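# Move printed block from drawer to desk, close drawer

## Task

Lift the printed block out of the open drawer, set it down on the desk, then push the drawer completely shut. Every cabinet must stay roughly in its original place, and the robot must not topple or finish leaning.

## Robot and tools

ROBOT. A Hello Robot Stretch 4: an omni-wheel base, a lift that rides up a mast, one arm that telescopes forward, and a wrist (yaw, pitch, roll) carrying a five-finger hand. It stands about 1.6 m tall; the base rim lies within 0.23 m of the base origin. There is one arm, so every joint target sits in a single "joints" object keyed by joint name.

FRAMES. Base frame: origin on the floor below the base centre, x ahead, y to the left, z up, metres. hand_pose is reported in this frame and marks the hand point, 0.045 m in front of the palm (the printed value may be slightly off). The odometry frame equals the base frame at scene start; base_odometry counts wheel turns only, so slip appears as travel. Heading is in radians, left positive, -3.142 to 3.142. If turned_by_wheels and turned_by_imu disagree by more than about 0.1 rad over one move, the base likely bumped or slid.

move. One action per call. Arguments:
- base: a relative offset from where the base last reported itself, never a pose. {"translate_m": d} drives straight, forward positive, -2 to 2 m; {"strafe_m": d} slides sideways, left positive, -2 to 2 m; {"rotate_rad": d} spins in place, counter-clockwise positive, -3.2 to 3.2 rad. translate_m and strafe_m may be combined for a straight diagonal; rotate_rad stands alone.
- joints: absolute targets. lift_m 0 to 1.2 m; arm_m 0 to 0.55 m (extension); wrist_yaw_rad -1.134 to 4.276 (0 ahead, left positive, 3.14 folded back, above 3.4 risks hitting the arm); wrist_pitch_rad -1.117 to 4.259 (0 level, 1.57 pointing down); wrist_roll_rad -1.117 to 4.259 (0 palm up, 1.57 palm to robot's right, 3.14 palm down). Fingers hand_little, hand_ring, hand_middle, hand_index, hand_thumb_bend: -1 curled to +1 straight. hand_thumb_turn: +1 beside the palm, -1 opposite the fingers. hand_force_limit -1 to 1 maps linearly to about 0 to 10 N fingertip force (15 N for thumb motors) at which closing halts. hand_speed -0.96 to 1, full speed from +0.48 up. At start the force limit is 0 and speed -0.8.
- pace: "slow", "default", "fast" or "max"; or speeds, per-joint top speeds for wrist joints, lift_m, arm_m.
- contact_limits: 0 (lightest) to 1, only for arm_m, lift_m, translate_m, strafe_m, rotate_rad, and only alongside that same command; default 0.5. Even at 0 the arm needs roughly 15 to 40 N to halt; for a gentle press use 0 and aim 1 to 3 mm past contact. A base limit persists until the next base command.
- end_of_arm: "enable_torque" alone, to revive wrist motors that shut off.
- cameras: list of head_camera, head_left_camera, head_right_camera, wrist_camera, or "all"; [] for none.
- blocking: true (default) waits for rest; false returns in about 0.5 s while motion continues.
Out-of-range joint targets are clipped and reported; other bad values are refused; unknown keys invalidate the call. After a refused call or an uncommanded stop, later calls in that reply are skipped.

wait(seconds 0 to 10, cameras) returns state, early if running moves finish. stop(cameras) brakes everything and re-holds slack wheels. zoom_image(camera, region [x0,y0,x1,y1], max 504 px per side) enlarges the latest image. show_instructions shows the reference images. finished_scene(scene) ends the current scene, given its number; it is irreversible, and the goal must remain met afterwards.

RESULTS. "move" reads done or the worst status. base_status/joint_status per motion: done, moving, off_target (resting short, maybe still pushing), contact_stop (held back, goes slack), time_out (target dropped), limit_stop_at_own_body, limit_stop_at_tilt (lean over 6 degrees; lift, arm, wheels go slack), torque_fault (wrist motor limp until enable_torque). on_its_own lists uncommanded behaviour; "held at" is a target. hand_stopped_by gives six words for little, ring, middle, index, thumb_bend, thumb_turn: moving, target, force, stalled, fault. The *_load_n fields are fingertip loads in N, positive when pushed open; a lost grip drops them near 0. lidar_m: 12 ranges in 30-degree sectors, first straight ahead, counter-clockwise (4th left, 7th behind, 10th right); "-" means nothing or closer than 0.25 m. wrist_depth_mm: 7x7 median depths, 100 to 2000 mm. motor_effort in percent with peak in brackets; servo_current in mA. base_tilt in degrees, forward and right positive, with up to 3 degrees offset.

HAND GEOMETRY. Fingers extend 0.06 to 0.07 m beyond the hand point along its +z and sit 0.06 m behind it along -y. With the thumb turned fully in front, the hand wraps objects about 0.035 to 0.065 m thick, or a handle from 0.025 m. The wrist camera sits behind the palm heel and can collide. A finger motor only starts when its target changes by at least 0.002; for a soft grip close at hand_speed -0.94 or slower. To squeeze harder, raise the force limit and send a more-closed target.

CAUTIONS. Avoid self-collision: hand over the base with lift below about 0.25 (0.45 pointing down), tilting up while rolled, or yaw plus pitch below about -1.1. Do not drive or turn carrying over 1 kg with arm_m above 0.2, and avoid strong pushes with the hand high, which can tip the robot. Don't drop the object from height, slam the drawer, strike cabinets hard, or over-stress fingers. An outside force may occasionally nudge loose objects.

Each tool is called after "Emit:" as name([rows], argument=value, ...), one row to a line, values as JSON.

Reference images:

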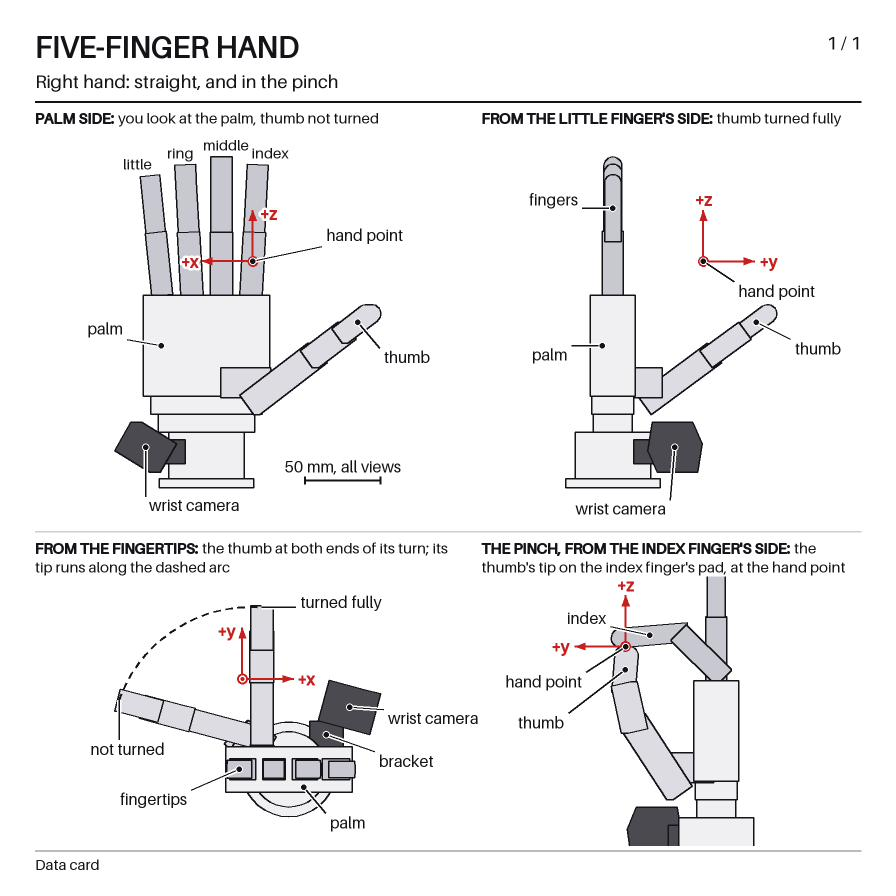

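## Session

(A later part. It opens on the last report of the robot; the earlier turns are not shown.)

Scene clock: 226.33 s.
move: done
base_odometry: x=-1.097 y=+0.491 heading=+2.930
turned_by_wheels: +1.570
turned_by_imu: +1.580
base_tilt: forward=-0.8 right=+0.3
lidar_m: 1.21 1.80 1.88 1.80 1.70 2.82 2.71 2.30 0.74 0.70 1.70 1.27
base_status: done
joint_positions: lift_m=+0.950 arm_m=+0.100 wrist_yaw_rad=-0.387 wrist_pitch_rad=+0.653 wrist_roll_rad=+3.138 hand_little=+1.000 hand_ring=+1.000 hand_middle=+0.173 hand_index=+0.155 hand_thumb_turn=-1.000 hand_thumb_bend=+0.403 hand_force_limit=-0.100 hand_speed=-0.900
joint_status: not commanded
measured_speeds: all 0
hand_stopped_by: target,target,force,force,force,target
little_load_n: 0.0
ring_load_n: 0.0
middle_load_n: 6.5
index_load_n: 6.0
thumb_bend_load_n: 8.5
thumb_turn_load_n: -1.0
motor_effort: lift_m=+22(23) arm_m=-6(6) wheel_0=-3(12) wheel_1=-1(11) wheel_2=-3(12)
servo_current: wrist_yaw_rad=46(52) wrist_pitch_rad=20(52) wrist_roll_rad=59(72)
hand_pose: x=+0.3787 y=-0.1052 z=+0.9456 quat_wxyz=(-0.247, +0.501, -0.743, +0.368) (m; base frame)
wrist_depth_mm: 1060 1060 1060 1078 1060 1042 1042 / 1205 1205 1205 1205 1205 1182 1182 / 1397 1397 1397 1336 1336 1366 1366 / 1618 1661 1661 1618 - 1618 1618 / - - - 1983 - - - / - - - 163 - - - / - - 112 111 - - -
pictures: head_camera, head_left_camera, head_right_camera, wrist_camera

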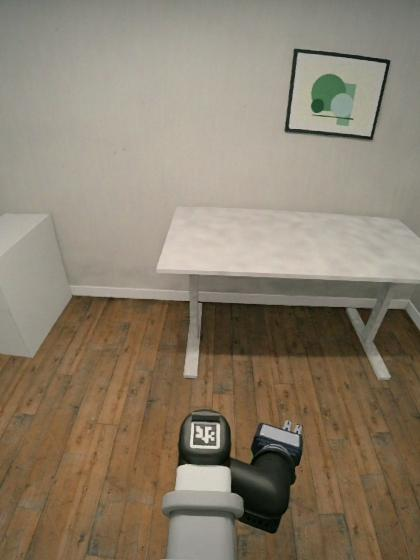

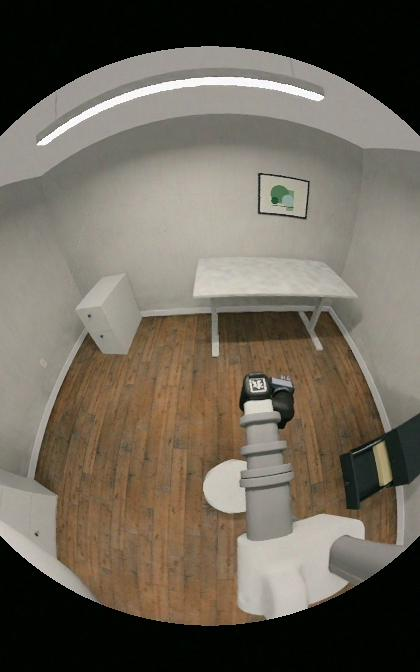

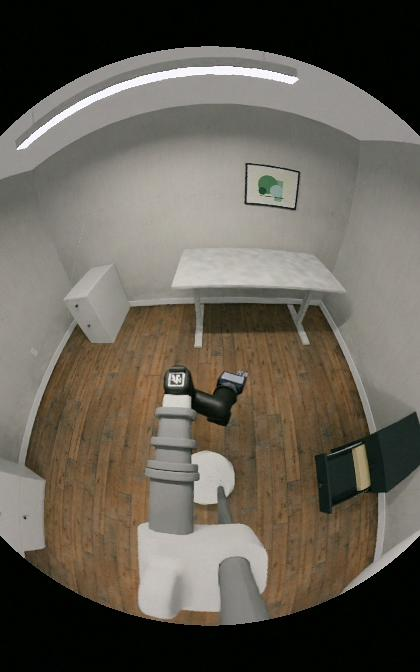

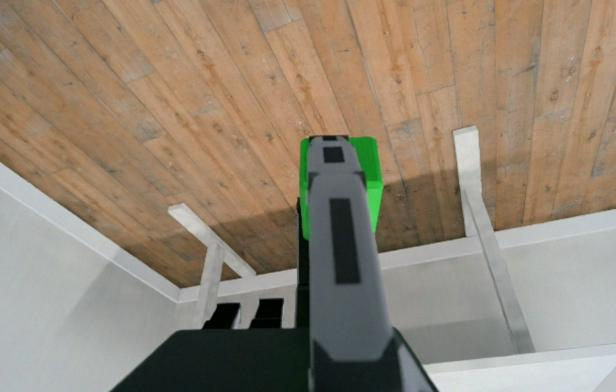

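Emit:
move(base={"translate_m": 0.62})

Emit:
move(joints={"arm_m": 0.52}, cameras=["all"])

Scene clock: 235.80 s.
move: done
base_odometry: x=-1.703 y=+0.621 heading=+2.930
turned_by_wheels: +0.000
turned_by_imu: +0.000
base_tilt: forward=-0.8 right=+0.3
lidar_m: 0.58 0.65 1.36 2.08 1.94 2.33 3.38 0.99 0.90 1.64 0.88 0.62
base_status: done
joint_positions: lift_m=+0.950 arm_m=+0.100 wrist_yaw_rad=-0.387 wrist_pitch_rad=+0.653 wrist_roll_rad=+3.138 hand_little=+1.000 hand_ring=+1.000 hand_middle=+0.173 hand_index=+0.155 hand_thumb_turn=-1.000 hand_thumb_bend=+0.403 hand_force_limit=-0.100 hand_speed=-0.900
joint_status: not commanded
measured_speeds: all 0
hand_stopped_by: target,target,force,force,force,target
little_load_n: 0.0
ring_load_n: 0.0
middle_load_n: 6.5
index_load_n: 6.0
thumb_bend_load_n: 8.5
thumb_turn_load_n: -1.0
motor_effort: lift_m=+22(22) arm_m=-6(7) wheel_0=+3(11) wheel_1=+2(10) wheel_2=+1(15)
servo_current: wrist_yaw_rad=46(59) wrist_pitch_rad=46(46) wrist_roll_rad=26(85)
hand_pose: x=+0.3787 y=-0.1052 z=+0.9456 quat_wxyz=(-0.247, +0.501, -0.743, +0.368) (m; base frame)
wrist_depth_mm: 1078 1060 1060 1060 1060 1042 1042 / 1205 1205 1205 1205 1182 1160 1205 / 1397 1397 1397 1366 1336 1336 1308 / 1618 1708 1576 1537 - 394 387 / - 1229 492 466 - 442 442 / 597 585 521 163 - 569 569 / - - 112 111 - - -
pictures: none

Scene clock: 238.13 s.
move: done
base_odometry: x=-1.703 y=+0.621 heading=+2.930
turned_by_wheels: +0.000
turned_by_imu: +0.000
base_tilt: forward=-0.8 right=+0.4
lidar_m: 0.58 1.53 1.38 2.06 1.98 2.37 3.37 1.00 0.90 1.64 0.87 0.61
base_status: not commanded
joint_positions: lift_m=+0.950 arm_m=+0.520 wrist_yaw_rad=-0.387 wrist_pitch_rad=+0.653 wrist_roll_rad=+3.138 hand_little=+1.000 hand_ring=+1.000 hand_middle=+0.173 hand_index=+0.155 hand_thumb_turn=-1.000 hand_thumb_bend=+0.403 hand_force_limit=-0.100 hand_speed=-0.900
joint_status: all done
measured_speeds: all 0
hand_stopped_by: target,target,force,force,force,target
little_load_n: 0.0
ring_load_n: 0.0
middle_load_n: 6.5
index_load_n: 6.0
thumb_bend_load_n: 8.5
thumb_turn_load_n: -1.0
motor_effort: lift_m=+22(22) arm_m=+6(9) wheel_0=+3(3) wheel_1=+2(2) wheel_2=+1(1)
servo_current: wrist_yaw_rad=46(52) wrist_pitch_rad=39(52) wrist_roll_rad=46(72)
hand_pose: x=+0.7982 y=-0.1052 z=+0.9456 quat_wxyz=(-0.247, +0.501, -0.743, +0.368) (m; base frame)
wrist_depth_mm: 232 233 232 232 232 230 229 / 265 264 264 264 263 262 260 / 307 306 304 287 296 301 301 / 366 364 362 349 - 359 357 / 449 449 442 424 - 439 436 / 580 574 512 163 - 569 564 / - 904 112 111 - - 609
pictures: head_camera, head_left_camera, head_right_camera, wrist_camera

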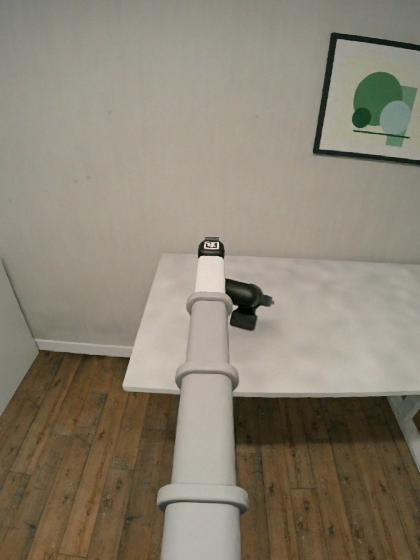

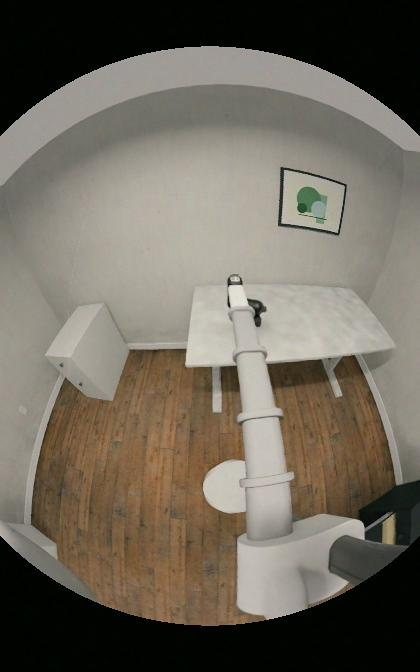

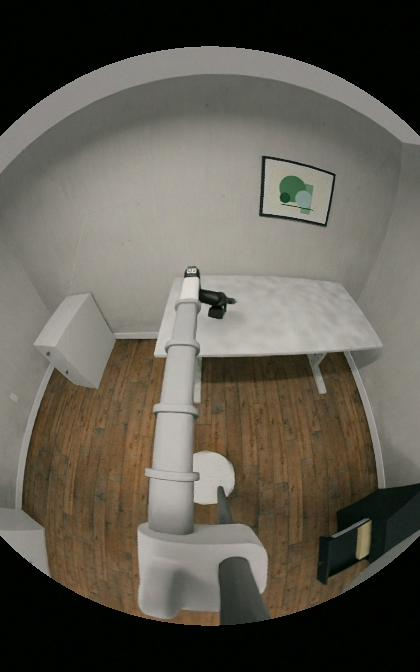

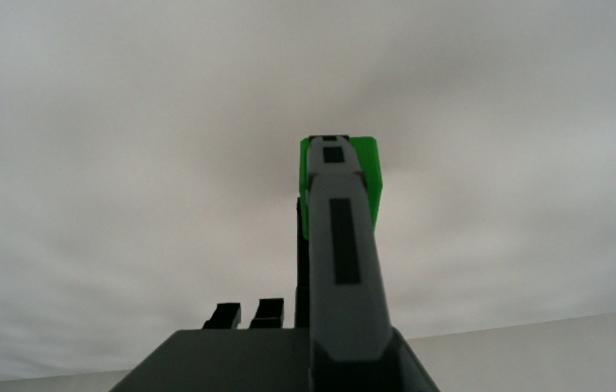

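Emit:
move(joints={"lift_m": 0.855}, cameras=["wrist_camera"])

Scene clock: 244.13 s.
move: done
base_odometry: x=-1.703 y=+0.621 heading=+2.930
turned_by_wheels: +0.000
turned_by_imu: +0.000
base_tilt: forward=-0.8 right=+0.3
lidar_m: 0.59 0.62 1.38 2.08 1.94 2.34 3.36 1.02 0.88 1.63 0.88 0.64
base_status: not commanded
joint_positions: lift_m=+0.855 arm_m=+0.520 wrist_yaw_rad=-0.387 wrist_pitch_rad=+0.653 wrist_roll_rad=+3.138 hand_little=+1.000 hand_ring=+1.000 hand_middle=+0.173 hand_index=+0.155 hand_thumb_turn=-1.000 hand_thumb_bend=+0.403 hand_force_limit=-0.100 hand_speed=-0.900
joint_status: all done
measured_speeds: all 0
hand_stopped_by: target,target,force,force,force,target
little_load_n: 0.0
ring_load_n: 0.0
middle_load_n: 6.5
index_load_n: 6.5
thumb_bend_load_n: 8.5
thumb_turn_load_n: -1.0
motor_effort: lift_m=+16(23) arm_m=+6(6) wheel_0=+3(3) wheel_1=+2(2) wheel_2=+1(1)
servo_current: wrist_yaw_rad=46(52) wrist_pitch_rad=39(52) wrist_roll_rad=39(65)
hand_pose: x=+0.7982 y=-0.1052 z=+0.8511 quat_wxyz=(-0.247, +0.501, -0.743, +0.368) (m; base frame)
wrist_depth_mm: 136 136 136 136 132 135 - / 155 155 155 154 154 153 153 / 180 179 179 168 173 177 177 / 213 213 212 204 203 209 208 / 263 262 260 247 - 256 256 / 343 340 300 163 - 330 330 / 492 445 112 111 - - 469
pictures: wrist_camera

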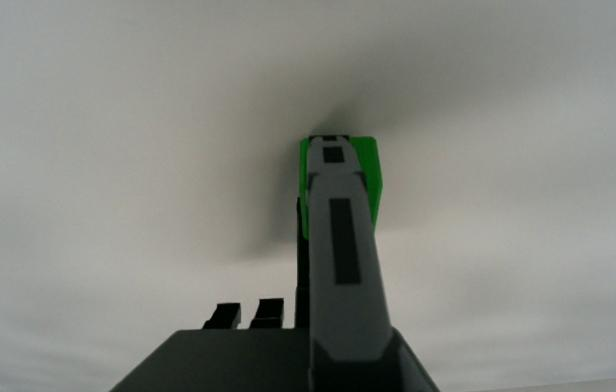

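Emit:
move(joints={"lift_m": 0.8435}, contact_limits={"lift_m": 0.1}, pace="slow", cameras=["wrist_camera"])

Scene clock: 247.40 s.
move: done
base_odometry: x=-1.703 y=+0.621 heading=+2.930
turned_by_wheels: +0.000
turned_by_imu: +0.000
base_tilt: forward=-0.8 right=+0.3
lidar_m: 0.60 0.67 1.37 2.07 1.96 2.33 3.38 1.02 0.88 1.63 0.87 0.63
base_status: not commanded
joint_positions: lift_m=+0.844 arm_m=+0.520 wrist_yaw_rad=-0.387 wrist_pitch_rad=+0.653 wrist_roll_rad=+3.138 hand_little=+1.000 hand_ring=+1.000 hand_middle=+0.173 hand_index=+0.155 hand_thumb_turn=-1.000 hand_thumb_bend=+0.403 hand_force_limit=-0.100 hand_speed=-0.900
joint_status: all done
measured_speeds: all 0
hand_stopped_by: target,target,force,force,force,target
little_load_n: 0.0
ring_load_n: 0.0
middle_load_n: 6.0
index_load_n: 6.0
thumb_bend_load_n: 8.5
thumb_turn_load_n: -1.0
motor_effort: lift_m=+15(19) arm_m=+6(6) wheel_0=+3(3) wheel_1=+2(2) wheel_2=+1(1)
servo_current: wrist_yaw_rad=46(52) wrist_pitch_rad=39(59) wrist_roll_rad=39(65)
contact_limits: lift_m 0.1
hand_pose: x=+0.7982 y=-0.1052 z=+0.8397 quat_wxyz=(-0.247, +0.501, -0.743, +0.368) (m; base frame)
wrist_depth_mm: 124 125 125 124 124 123 - / 142 142 142 142 141 140 140 / 165 164 164 156 158 162 161 / 195 195 193 180 192 192 191 / 241 239 237 226 - 235 235 / 314 310 274 163 - 303 303 / 452 410 112 111 - 397 430
pictures: wrist_camera

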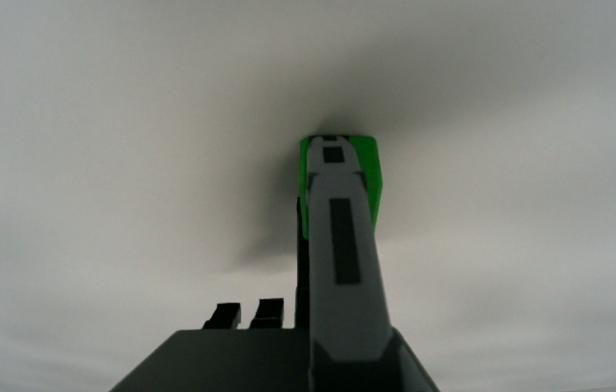

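Emit:
move(joints={"lift_m": 0.8415}, contact_limits={"lift_m": 0.0}, pace="slow")

Emit:
move(joints={"hand_speed": -0.85, "hand_thumb_bend": 0.7, "hand_index": 0.6, "hand_middle": 0.6}, cameras=["wrist_camera"])

Scene clock: 252.67 s.
move: done
base_odometry: x=-1.703 y=+0.621 heading=+2.930
turned_by_wheels: +0.000
turned_by_imu: +0.000
base_tilt: forward=-0.8 right=+0.5
lidar_m: 0.59 0.64 1.35 2.08 1.97 2.33 3.37 1.01 0.91 1.64 0.86 0.63
base_status: not commanded
joint_positions: lift_m=+0.842 arm_m=+0.520 wrist_yaw_rad=-0.387 wrist_pitch_rad=+0.653 wrist_roll_rad=+3.139 hand_little=+1.000 hand_ring=+1.000 hand_middle=+0.173 hand_index=+0.155 hand_thumb_turn=-1.000 hand_thumb_bend=+0.403 hand_force_limit=-0.100 hand_speed=-0.900
joint_status: all done
measured_speeds: all 0
hand_stopped_by: target,target,force,force,force,target
little_load_n: 0.0
ring_load_n: -0.5
middle_load_n: 5.0
index_load_n: 5.5
thumb_bend_load_n: 9.5
thumb_turn_load_n: -0.5
motor_effort: lift_m=+14(18) arm_m=+6(6) wheel_0=+3(3) wheel_1=+2(2) wheel_2=+1(1)
servo_current: wrist_yaw_rad=46(52) wrist_pitch_rad=46(52) wrist_roll_rad=33(59)
contact_limits: lift_m 0
hand_pose: x=+0.7982 y=-0.1052 z=+0.8378 quat_wxyz=(-0.247, +0.501, -0.743, +0.368) (m; base frame)
wrist_depth_mm: 123 124 124 124 124 123 - / 140 140 141 141 141 140 140 / 163 163 163 156 158 163 162 / 193 193 193 180 193 193 192 / 237 237 236 226 - 236 236 / 310 307 274 163 - 307 309 / 445 404 112 111 - - 442
pictures: none

Scene clock: 254.53 s.
move: done
base_odometry: x=-1.703 y=+0.621 heading=+2.930
turned_by_wheels: +0.000
turned_by_imu: +0.000
base_tilt: forward=-0.8 right=+0.4
lidar_m: 0.59 0.64 1.37 2.07 1.94 2.35 3.35 0.99 0.89 1.64 0.87 0.63
base_status: not commanded
joint_positions: lift_m=+0.842 arm_m=+0.520 wrist_yaw_rad=-0.387 wrist_pitch_rad=+0.653 wrist_roll_rad=+3.139 hand_little=+1.000 hand_ring=+1.000 hand_middle=+0.600 hand_index=+0.600 hand_thumb_turn=-1.000 hand_thumb_bend=+0.700 hand_force_limit=-0.100 hand_speed=-0.850
joint_status: all done
measured_speeds: all 0
hand_stopped_by: target,target,target,target,target,target
little_load_n: 0.0
ring_load_n: 0.0
middle_load_n: 0.0
index_load_n: 0.0
thumb_bend_load_n: 0.0
thumb_turn_load_n: 0.0
motor_effort: lift_m=+15(16) arm_m=+6(6) wheel_0=+3(3) wheel_1=+2(2) wheel_2=+1(1)
servo_current: wrist_yaw_rad=33(52) wrist_pitch_rad=26(52) wrist_roll_rad=26(72)
contact_limits: lift_m 0
hand_pose: x=+0.7982 y=-0.1052 z=+0.8377 quat_wxyz=(-0.247, +0.501, -0.743, +0.368) (m; base frame)
wrist_depth_mm: 122 122 122 122 122 122 - / 138 139 139 139 139 138 138 / 160 160 160 151 160 160 160 / 190 190 190 183 190 190 190 / 234 233 233 222 - 232 233 / 304 301 268 181 - 301 303 / 433 397 112 111 - 397 430
pictures: wrist_camera

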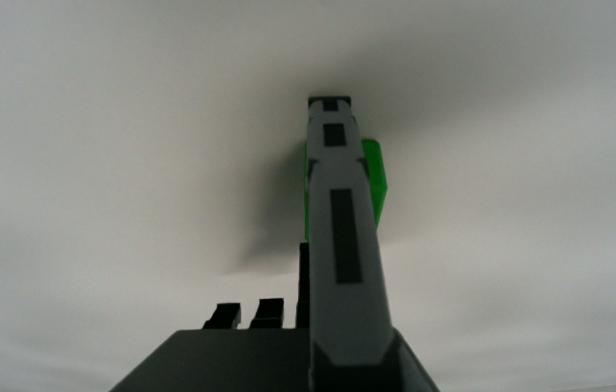

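Emit:
move(joints={"lift_m": 0.98}, pace="slow")

Emit:
move(joints={"arm_m": 0.1, "hand_speed": 0.0, "hand_thumb_turn": 1}, cameras=["head_camera"])

Scene clock: 261.03 s.
move: done
base_odometry: x=-1.703 y=+0.621 heading=+2.930
turned_by_wheels: +0.000
turned_by_imu: +0.000
base_tilt: forward=-0.8 right=+0.4
lidar_m: 0.58 1.51 1.38 2.08 1.94 2.32 3.39 1.01 0.89 1.64 0.90 0.63
base_status: not commanded
joint_positions: lift_m=+0.980 arm_m=+0.520 wrist_yaw_rad=-0.387 wrist_pitch_rad=+0.653 wrist_roll_rad=+3.139 hand_little=+1.000 hand_ring=+1.000 hand_middle=+0.600 hand_index=+0.600 hand_thumb_turn=-1.000 hand_thumb_bend=+0.700 hand_force_limit=-0.100 hand_speed=-0.850
joint_status: all done
measured_speeds: all 0
hand_stopped_by: target,target,target,target,target,target
little_load_n: 0.0
ring_load_n: 0.0
middle_load_n: 0.0
index_load_n: 0.0
thumb_bend_load_n: 0.0
thumb_turn_load_n: 0.0
motor_effort: lift_m=+23(28) arm_m=+6(6) wheel_0=+3(3) wheel_1=+2(2) wheel_2=+1(1)
servo_current: wrist_yaw_rad=52(52) wrist_pitch_rad=20(52) wrist_roll_rad=39(72)
hand_pose: x=+0.7982 y=-0.1052 z=+0.9755 quat_wxyz=(-0.247, +0.501, -0.743, +0.368) (m; base frame)
wrist_depth_mm: 262 263 263 245 263 262 260 / 298 298 297 291 297 298 297 / 343 345 343 325 334 343 343 / 407 407 407 407 - 407 404 / 504 500 500 480 - 500 500 / 621 615 574 181 - 647 634 / 991 931 112 111 - - 603
pictures: none

Scene clock: 263.37 s.
move: done
base_odometry: x=-1.703 y=+0.621 heading=+2.930
turned_by_wheels: +0.000
turned_by_imu: +0.000
base_tilt: forward=-0.8 right=+0.4
lidar_m: 0.59 1.53 1.39 2.07 1.98 2.33 3.38 1.01 0.88 1.63 0.87 0.65
base_status: not commanded
joint_positions: lift_m=+0.980 arm_m=+0.100 wrist_yaw_rad=-0.387 wrist_pitch_rad=+0.653 wrist_roll_rad=+3.139 hand_little=+1.000 hand_ring=+1.000 hand_middle=+0.600 hand_index=+0.600 hand_thumb_turn=+1.000 hand_thumb_bend=+0.700 hand_force_limit=-0.100 hand_speed=+0.000
joint_status: all done
measured_speeds: all 0
hand_stopped_by: target,target,target,target,target,target
little_load_n: 0.0
ring_load_n: 0.0
middle_load_n: 0.0
index_load_n: 0.0
thumb_bend_load_n: 0.0
thumb_turn_load_n: 0.0
motor_effort: lift_m=+23(24) arm_m=-6(10) wheel_0=+3(3) wheel_1=+2(2) wheel_2=+1(1)
servo_current: wrist_yaw_rad=46(52) wrist_pitch_rad=46(46) wrist_roll_rad=33(72)
hand_pose: x=+0.3787 y=-0.1052 z=+0.9755 quat_wxyz=(-0.247, +0.501, -0.743, +0.368) (m; base frame)
wrist_depth_mm: 1098 1078 1098 1078 1078 1098 1078 / 1255 1255 1229 1229 1255 1205 1229 / 1430 1430 1430 1430 1430 1366 1255 / 1618 1708 1618 1618 442 427 410 / - 597 525 480 480 480 - / 627 621 580 174 535 - - / - - 112 111 - - -
pictures: head_camera

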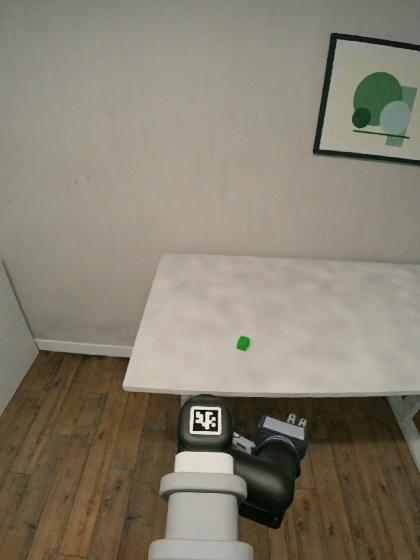

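Emit:
move(base={"translate_m": -0.62}, joints={"hand_speed": 0.2, "hand_thumb_turn": -1, "hand_thumb_bend": 1})

Emit:
move(base={"rotate_rad": -1.571}, joints={"lift_m": 0.75, "wrist_yaw_rad": 0, "wrist_pitch_rad": 1.2, "arm_m": 0.03}, cameras=["all"])

Scene clock: 299.80 s.
move: done
base_odometry: x=-1.097 y=+0.490 heading=+2.930
turned_by_wheels: +0.000
turned_by_imu: +0.001
base_tilt: forward=-0.8 right=+0.4
lidar_m: 1.20 1.79 1.93 1.79 1.70 2.83 2.70 2.28 0.75 0.68 1.72 1.28
base_status: done
joint_positions: lift_m=+0.980 arm_m=+0.100 wrist_yaw_rad=-0.387 wrist_pitch_rad=+0.653 wrist_roll_rad=+3.139 hand_little=+1.000 hand_ring=+1.000 hand_middle=+0.600 hand_index=+0.600 hand_thumb_turn=-1.000 hand_thumb_bend=+1.000 hand_force_limit=-0.100 hand_speed=+0.200
joint_status: all done
measured_speeds: all 0
hand_stopped_by: target,target,target,target,target,target
little_load_n: 0.0
ring_load_n: -0.5
middle_load_n: 0.0
index_load_n: 0.0
thumb_bend_load_n: 0.0
thumb_turn_load_n: 0.0
motor_effort: lift_m=+22(23) arm_m=-6(6) wheel_0=-4(12) wheel_1=-1(11) wheel_2=-1(14)
servo_current: wrist_yaw_rad=52(59) wrist_pitch_rad=33(59) wrist_roll_rad=52(72)
hand_pose: x=+0.3787 y=-0.1052 z=+0.9756 quat_wxyz=(-0.247, +0.501, -0.743, +0.368) (m; base frame)
wrist_depth_mm: 1078 1078 1098 1078 1098 1098 1078 / 1229 1229 1255 1182 1229 1229 1229 / 1430 1430 1430 1464 - 1430 1430 / 1618 1708 1708 1708 - 1618 1618 / - - - - - - - / - - - 181 - - - / - - 112 111 - - -
pictures: none

Scene clock: 302.03 s.
move: done
base_odometry: x=-1.097 y=+0.490 heading=+1.359
turned_by_wheels: -1.570
turned_by_imu: -1.579
base_tilt: forward=-0.8 right=+0.4
lidar_m: 0.67 1.73 1.28 1.22 1.78 1.94 1.84 1.69 2.80 2.68 2.31 0.75
base_status: done
joint_positions: lift_m=+0.750 arm_m=+0.030 wrist_yaw_rad=-0.003 wrist_pitch_rad=+1.199 wrist_roll_rad=+3.139 hand_little=+1.000 hand_ring=+1.000 hand_middle=+0.600 hand_index=+0.600 hand_thumb_turn=-1.000 hand_thumb_bend=+1.000 hand_force_limit=-0.100 hand_speed=+0.200
joint_status: all done
measured_speeds: all 0
hand_stopped_by: target,target,target,target,target,target
little_load_n: 0.0
ring_load_n: 0.0
middle_load_n: 0.0
index_load_n: 0.0
thumb_bend_load_n: 0.0
thumb_turn_load_n: 0.0
motor_effort: lift_m=+16(21) arm_m=-6(9) wheel_0=+5(12) wheel_1=+4(12) wheel_2=+2(10)
servo_current: wrist_yaw_rad=39(124) wrist_pitch_rad=33(85) wrist_roll_rad=46(65)
hand_pose: x=+0.2254 y=-0.0569 z=+0.7003 quat_wxyz=(-0.130, +0.695, -0.695, +0.131) (m; base frame)
wrist_depth_mm: 778 778 778 580 574 768 778 / 820 820 820 597 809 809 809 / 854 854 854 854 - 842 854 / 904 904 891 904 - 891 891 / 960 960 960 946 - 946 946 / 1025 1025 991 181 - 991 1008 / 1098 1078 112 111 - - 1060
pictures: head_camera, head_left_camera, head_right_camera, wrist_camera

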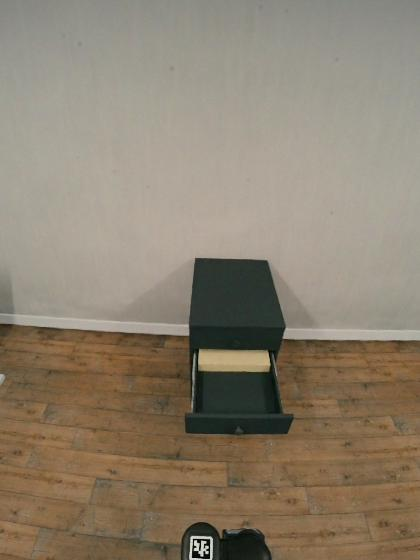

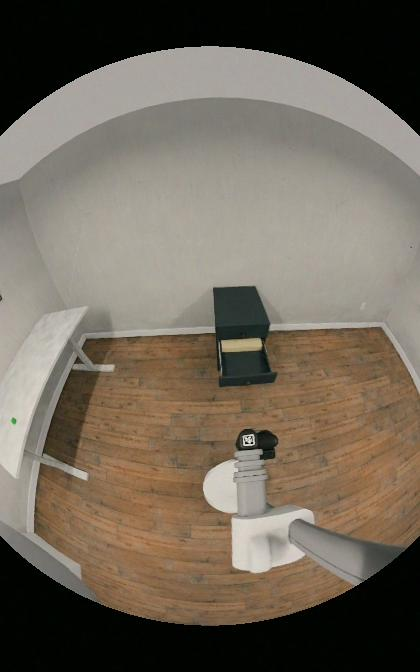

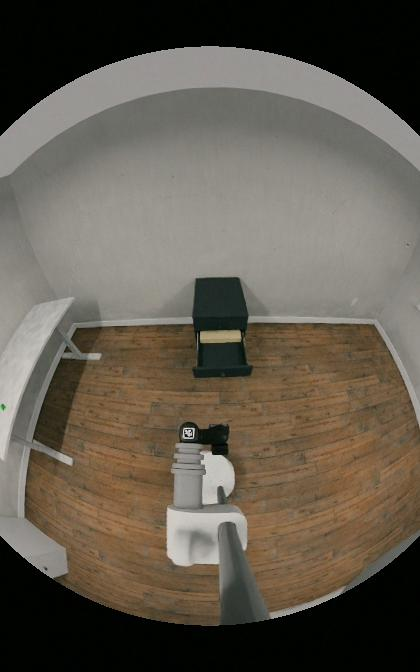

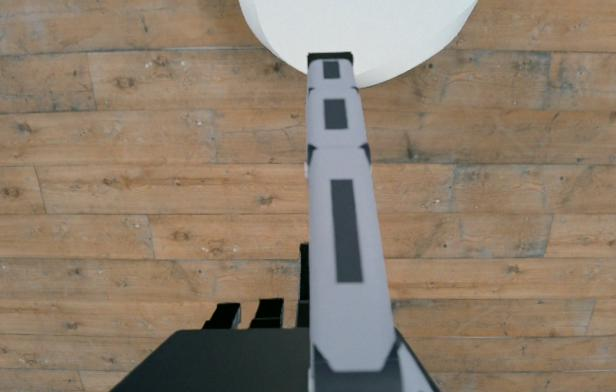

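Emit:
move(base={"translate_m": 0.35, "strafe_m": 0.03}, joints={"lift_m": 0.6, "hand_little": -1, "hand_ring": -1, "hand_middle": -1, "hand_index": -1})

Emit:
move(joints={"lift_m": 0.454}, cameras=["all"])

Scene clock: 314.33 s.
move: done
base_odometry: x=-1.053 y=+0.839 heading=+1.360
turned_by_wheels: +0.001
turned_by_imu: +0.000
base_tilt: forward=-0.8 right=+0.3
lidar_m: 0.33 1.33 1.25 1.18 1.24 2.02 2.04 2.06 2.86 2.69 1.85 0.36
base_status: done
joint_positions: lift_m=+0.600 arm_m=+0.030 wrist_yaw_rad=-0.003 wrist_pitch_rad=+1.199 wrist_roll_rad=+3.139 hand_little=-1.000 hand_ring=-1.000 hand_middle=-1.000 hand_index=-1.000 hand_thumb_turn=-1.000 hand_thumb_bend=+1.000 hand_force_limit=-0.100 hand_speed=+0.200
joint_status: all done
measured_speeds: all 0
hand_stopped_by: target,target,target,target,target,target
little_load_n: 0.0
ring_load_n: 0.0
middle_load_n: 0.0
index_load_n: 0.0
thumb_bend_load_n: 0.0
thumb_turn_load_n: 0.0
motor_effort: lift_m=+16(21) arm_m=-5(6) wheel_0=+5(13) wheel_1=+4(11) wheel_2=-1(15)
servo_current: wrist_yaw_rad=52(52) wrist_pitch_rad=39(52) wrist_roll_rad=59(78)
hand_pose: x=+0.2253 y=-0.0569 z=+0.5503 quat_wxyz=(-0.130, +0.695, -0.695, +0.131) (m; base frame)
wrist_depth_mm: 640 640 640 442 439 449 634 / 676 668 668 455 466 661 661 / 707 707 699 707 - 699 699 / 741 741 741 732 - 732 732 / 788 778 121 122 - 778 778 / 329 327 141 139 - 831 820 / 265 265 112 111 - - 878
pictures: none

Scene clock: 316.00 s.
move: done
base_odometry: x=-1.053 y=+0.839 heading=+1.360
turned_by_wheels: +0.000
turned_by_imu: +0.000
base_tilt: forward=-0.8 right=+0.3
lidar_m: 0.34 1.35 1.23 1.18 1.27 2.02 2.03 2.06 2.82 2.68 1.82 0.38
base_status: not commanded
joint_positions: lift_m=+0.454 arm_m=+0.030 wrist_yaw_rad=-0.003 wrist_pitch_rad=+1.199 wrist_roll_rad=+3.139 hand_little=-1.000 hand_ring=-1.000 hand_middle=-1.000 hand_index=-1.000 hand_thumb_turn=-1.000 hand_thumb_bend=+1.000 hand_force_limit=-0.100 hand_speed=+0.200
joint_status: all done
measured_speeds: all 0
hand_stopped_by: target,target,target,target,target,target
little_load_n: 0.0
ring_load_n: 0.0
middle_load_n: 0.0
index_load_n: 0.0
thumb_bend_load_n: 0.0
thumb_turn_load_n: 0.0
motor_effort: lift_m=+16(18) arm_m=-6(6) wheel_0=+5(5) wheel_1=+4(4) wheel_2=-1(2)
servo_current: wrist_yaw_rad=59(59) wrist_pitch_rad=33(52) wrist_roll_rad=59(72)
hand_pose: x=+0.2253 y=-0.0569 z=+0.4043 quat_wxyz=(-0.130, +0.695, -0.695, +0.131) (m; base frame)
wrist_depth_mm: 504 508 504 307 306 306 324 / 530 530 530 319 320 530 521 / 559 559 559 559 - 554 549 / 597 585 585 580 - 580 585 / 621 627 121 122 - 615 615 / 661 661 141 139 - 654 647 / 707 691 112 111 - - 699
pictures: head_camera, head_left_camera, head_right_camera, wrist_camera

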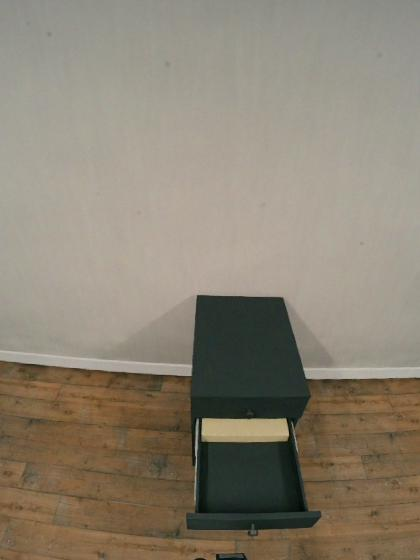

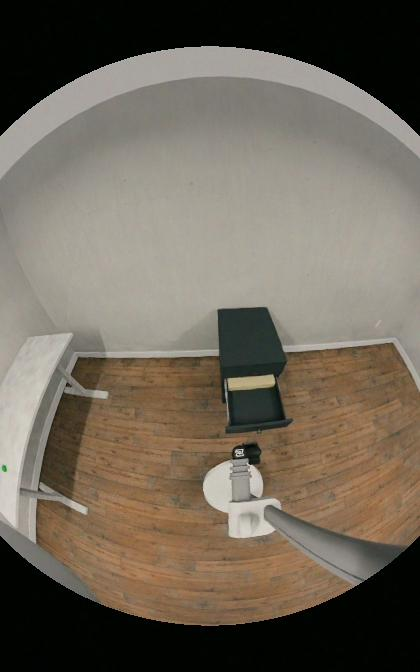

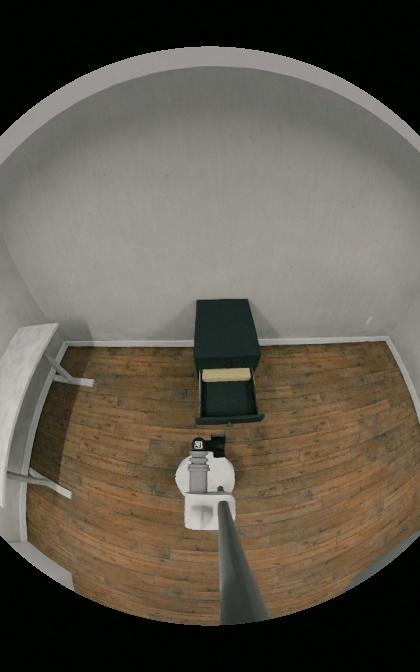

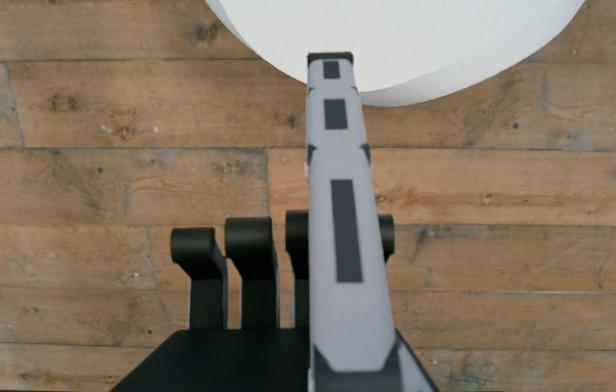

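Emit:
move(joints={"arm_m": 0.2}, contact_limits={"arm_m": 0.1}, pace="slow", cameras=["head_camera", "head_left_camera", "wrist_camera"])

Scene clock: 324.33 s.
move: done
base_odometry: x=-1.053 y=+0.839 heading=+1.360
turned_by_wheels: +0.000
turned_by_imu: +0.000
base_tilt: forward=-0.8 right=+0.4
lidar_m: 0.42 1.34 1.22 1.18 1.25 2.02 2.03 2.00 2.84 2.72 1.78 0.49
base_status: not commanded
joint_positions: lift_m=+0.454 arm_m=+0.200 wrist_yaw_rad=-0.003 wrist_pitch_rad=+1.204 wrist_roll_rad=+3.139 hand_little=-1.000 hand_ring=-1.000 hand_middle=-1.000 hand_index=-1.000 hand_thumb_turn=-1.000 hand_thumb_bend=+1.000 hand_force_limit=-0.100 hand_speed=+0.200
joint_status: all done
measured_speeds: all 0
hand_stopped_by: target,target,target,target,target,target
little_load_n: 0.0
ring_load_n: 0.5
middle_load_n: 0.0
index_load_n: 0.0
thumb_bend_load_n: 0.0
thumb_turn_load_n: 0.0
motor_effort: lift_m=+16(16) arm_m=+6(12) wheel_0=+5(5) wheel_1=+4(4) wheel_2=-2(2)
servo_current: wrist_yaw_rad=46(59) wrist_pitch_rad=33(52) wrist_roll_rad=33(72)
contact_limits: arm_m 0.1
hand_pose: x=+0.3936 y=-0.0568 z=+0.4042 quat_wxyz=(-0.129, +0.695, -0.695, +0.129) (m; base frame)
wrist_depth_mm: 508 504 504 500 504 500 500 / 530 530 525 517 521 525 525 / 559 559 554 554 - 554 549 / 585 585 585 580 - 580 580 / 621 621 121 122 - 609 609 / 195 177 141 139 - 193 184 / 151 132 112 111 - 156 155
pictures: head_camera, head_left_camera, wrist_camera

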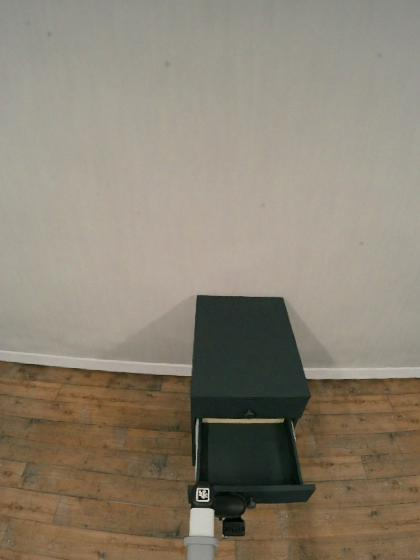

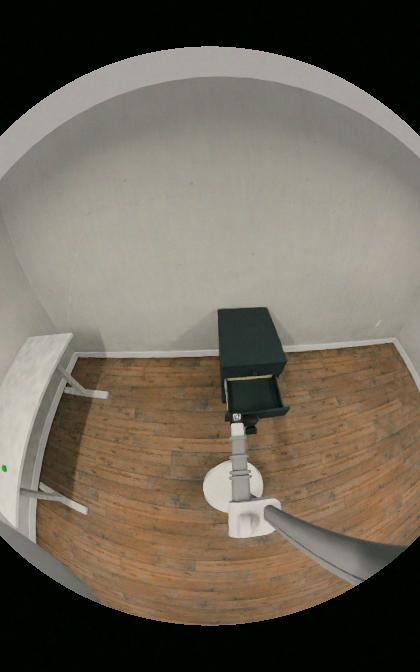

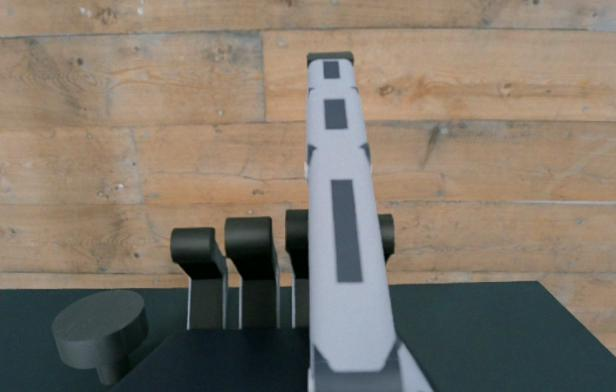

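Emit:
move(joints={"arm_m": 0.44}, contact_limits={"arm_m": 0.1}, pace="slow", cameras=["head_camera", "wrist_camera"])

Scene clock: 332.13 s.
move: done
base_odometry: x=-1.053 y=+0.839 heading=+1.360
turned_by_wheels: +0.000
turned_by_imu: +0.000
base_tilt: forward=-0.7 right=+0.3
lidar_m: 0.68 1.32 1.25 1.19 1.25 2.01 2.05 2.01 2.84 2.69 1.83 0.73
base_status: not commanded
joint_positions: lift_m=+0.454 arm_m=+0.440 wrist_yaw_rad=-0.003 wrist_pitch_rad=+1.204 wrist_roll_rad=+3.139 hand_little=-1.000 hand_ring=-1.000 hand_middle=-1.000 hand_index=-1.000 hand_thumb_turn=-1.000 hand_thumb_bend=+1.000 hand_force_limit=-0.100 hand_speed=+0.200
joint_status: all done
measured_speeds: all 0
hand_stopped_by: target,target,target,target,target,target
little_load_n: 0.0
ring_load_n: 0.0
middle_load_n: 0.0
index_load_n: 0.0
thumb_bend_load_n: 0.0
thumb_turn_load_n: 0.0
motor_effort: lift_m=+16(16) arm_m=+6(12) wheel_0=+5(5) wheel_1=+4(4) wheel_2=-2(2)
servo_current: wrist_yaw_rad=39(59) wrist_pitch_rad=33(52) wrist_roll_rad=33(65)
contact_limits: arm_m 0.1
hand_pose: x=+0.6337 y=-0.0568 z=+0.4042 quat_wxyz=(-0.129, +0.695, -0.695, +0.129) (m; base frame)
wrist_depth_mm: 504 508 504 504 500 500 500 / 530 530 530 517 521 525 525 / 559 554 554 554 - 549 549 / 580 - 569 - - 574 580 / 285 282 120 122 - 597 615 / 231 229 141 139 - 221 640 / 193 145 112 111 - 186 179
pictures: head_camera, wrist_camera

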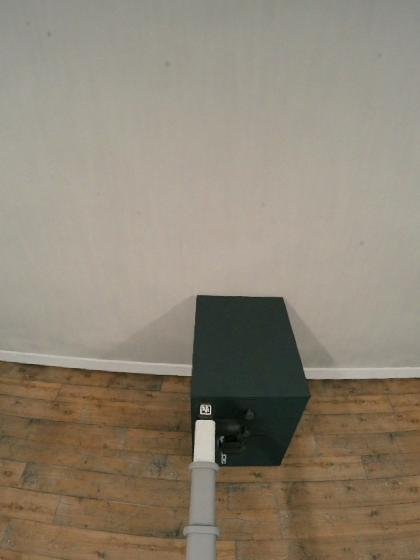

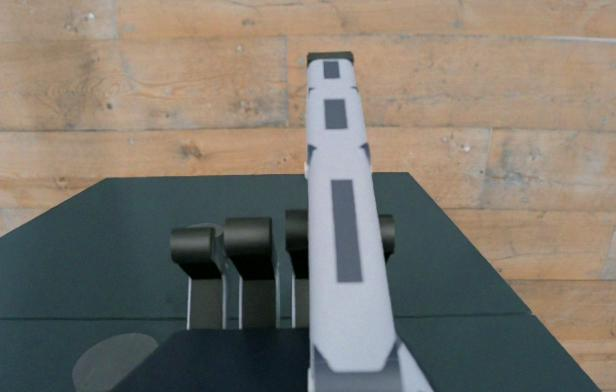

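Emit:
move(joints={"arm_m": 0.462}, contact_limits={"arm_m": 0.0}, speeds={"arm_m": 0.04}, cameras=["head_camera", "wrist_camera"])

Emit:
zoom_image(camera="head_camera", region=[170, 380, 330, 480])

Scene clock: 336.60 s.
move: done
base_odometry: x=-1.053 y=+0.839 heading=+1.360
turned_by_wheels: +0.000
turned_by_imu: +0.000
base_tilt: forward=-0.9 right=+0.4
lidar_m: 0.70 1.36 1.26 1.18 1.27 2.04 2.04 2.05 2.83 2.69 1.84 0.71
base_status: not commanded
joint_positions: lift_m=+0.454 arm_m=+0.462 wrist_yaw_rad=-0.003 wrist_pitch_rad=+1.204 wrist_roll_rad=+3.139 hand_little=-1.000 hand_ring=-1.000 hand_middle=-1.000 hand_index=-1.000 hand_thumb_turn=-1.000 hand_thumb_bend=+1.000 hand_force_limit=-0.100 hand_speed=+0.200
joint_status: all done
measured_speeds: all 0
hand_stopped_by: target,target,target,target,target,target
little_load_n: 0.0
ring_load_n: 0.0
middle_load_n: 0.0
index_load_n: 0.0
thumb_bend_load_n: 0.0
thumb_turn_load_n: 0.0
motor_effort: lift_m=+16(16) arm_m=+6(9) wheel_0=+5(5) wheel_1=+4(4) wheel_2=-2(2)
servo_current: wrist_yaw_rad=46(52) wrist_pitch_rad=39(52) wrist_roll_rad=52(78)
contact_limits: arm_m 0
hand_pose: x=+0.6557 y=-0.0568 z=+0.4042 quat_wxyz=(-0.129, +0.695, -0.695, +0.129) (m; base frame)
wrist_depth_mm: 508 504 504 504 504 500 496 / 530 525 530 512 521 525 521 / 554 554 554 554 - 549 549 / 574 - 247 - - 574 580 / 256 254 120 122 - 241 609 / 195 176 141 139 - 195 185 / 150 128 112 111 - 151 -
pictures: head_camera, wrist_camera

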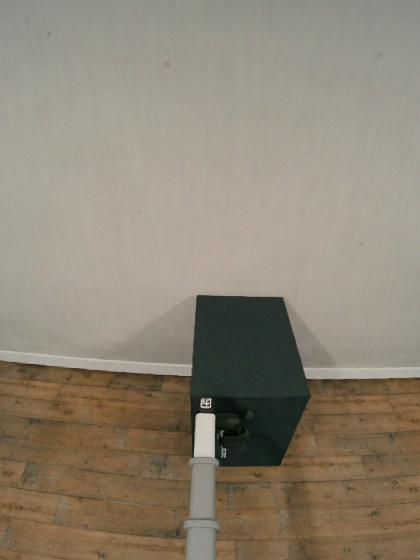

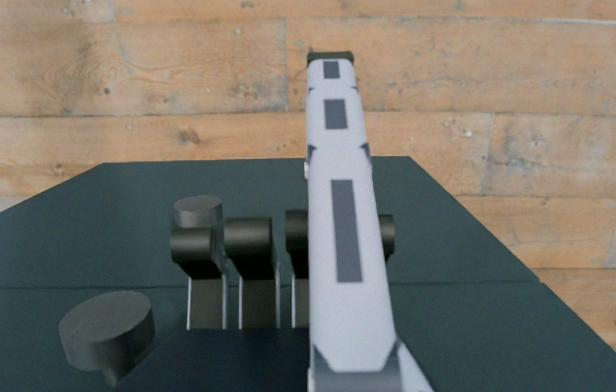

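Scaled by 3.150 from the camera's 420x560 image, which has a finer 1200x1600 frame.

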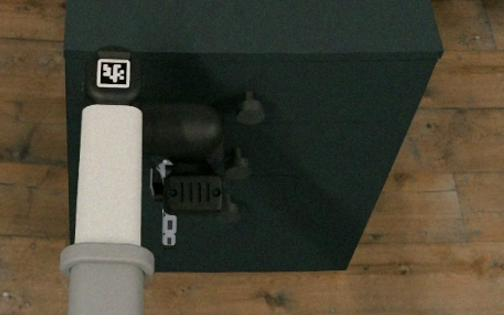

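Emit:
zoom_image(camera="wrist_camera", region=[360, 140, 616, 392])

Scaled by 1.969.

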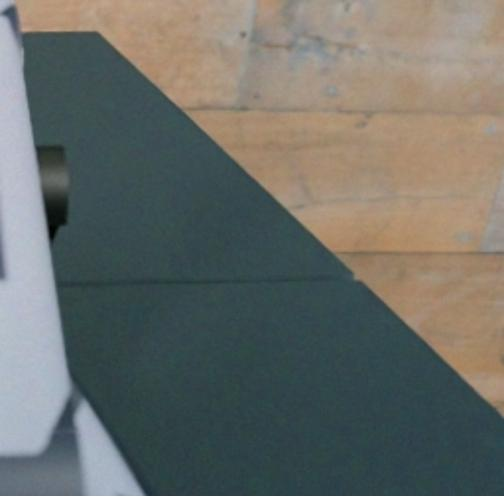

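Emit:
move(joints={"arm_m": 0.49}, contact_limits={"arm_m": 0.0}, speeds={"arm_m": 0.03}, cameras=["head_camera", "wrist_camera"])

Emit:
zoom_image(camera="wrist_camera", region=[360, 140, 616, 392])

Scene clock: 343.83 s.
move: contact_stop
base_odometry: x=-1.053 y=+0.839 heading=+1.360
turned_by_wheels: +0.000
turned_by_imu: +0.000
base_tilt: forward=-0.8 right=+0.3
lidar_m: 0.67 1.35 1.24 1.20 1.26 2.00 2.05 2.04 2.84 2.71 1.82 0.74
base_status: not commanded
joint_positions: lift_m=+0.454 arm_m=+0.466 wrist_yaw_rad=-0.003 wrist_pitch_rad=+1.209 wrist_roll_rad=+3.139 hand_little=-1.000 hand_ring=-1.000 hand_middle=-1.000 hand_index=-1.000 hand_thumb_turn=-1.000 hand_thumb_bend=+1.000 hand_force_limit=-0.100 hand_speed=+0.200
joint_status: arm_m contact_stop (moved +0.004 of +0.028)
measured_speeds: all 0
hand_stopped_by: target,target,target,target,target,target
little_load_n: 0.0
ring_load_n: 0.0
middle_load_n: 0.5
index_load_n: 0.0
thumb_bend_load_n: 0.0
thumb_turn_load_n: 0.0
on_its_own: arm_m is slack since a contact_stop (your +0.490 is given up)
motor_effort: lift_m=+16(16) arm_m=+0(11) wheel_0=+5(5) wheel_1=+4(4) wheel_2=-3(3)
servo_current: wrist_yaw_rad=46(52) wrist_pitch_rad=33(65) wrist_roll_rad=46(65)
contact_limits: arm_m 0
hand_pose: x=+0.6590 y=-0.0568 z=+0.4041 quat_wxyz=(-0.127, +0.696, -0.696, +0.128) (m; base frame)
wrist_depth_mm: 504 504 504 508 504 504 500 / 530 525 530 517 521 521 525 / 554 554 554 554 - 544 549 / 574 - - - - 569 574 / 259 256 120 122 - 243 603 / 196 177 141 139 - 194 184 / 151 127 112 111 - 156 155
pictures: head_camera, wrist_camera

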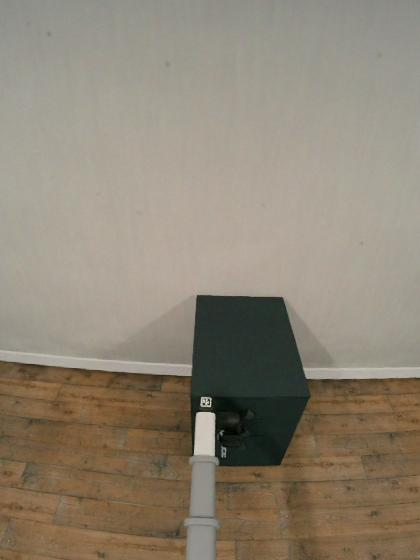

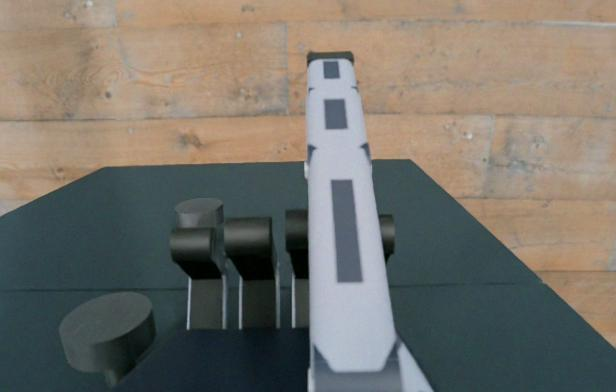

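Scaled by 1.969.

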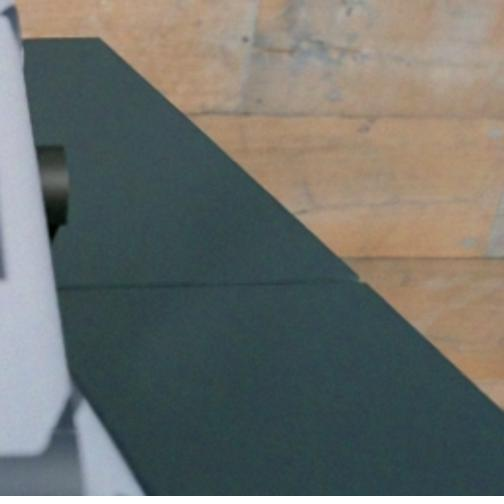

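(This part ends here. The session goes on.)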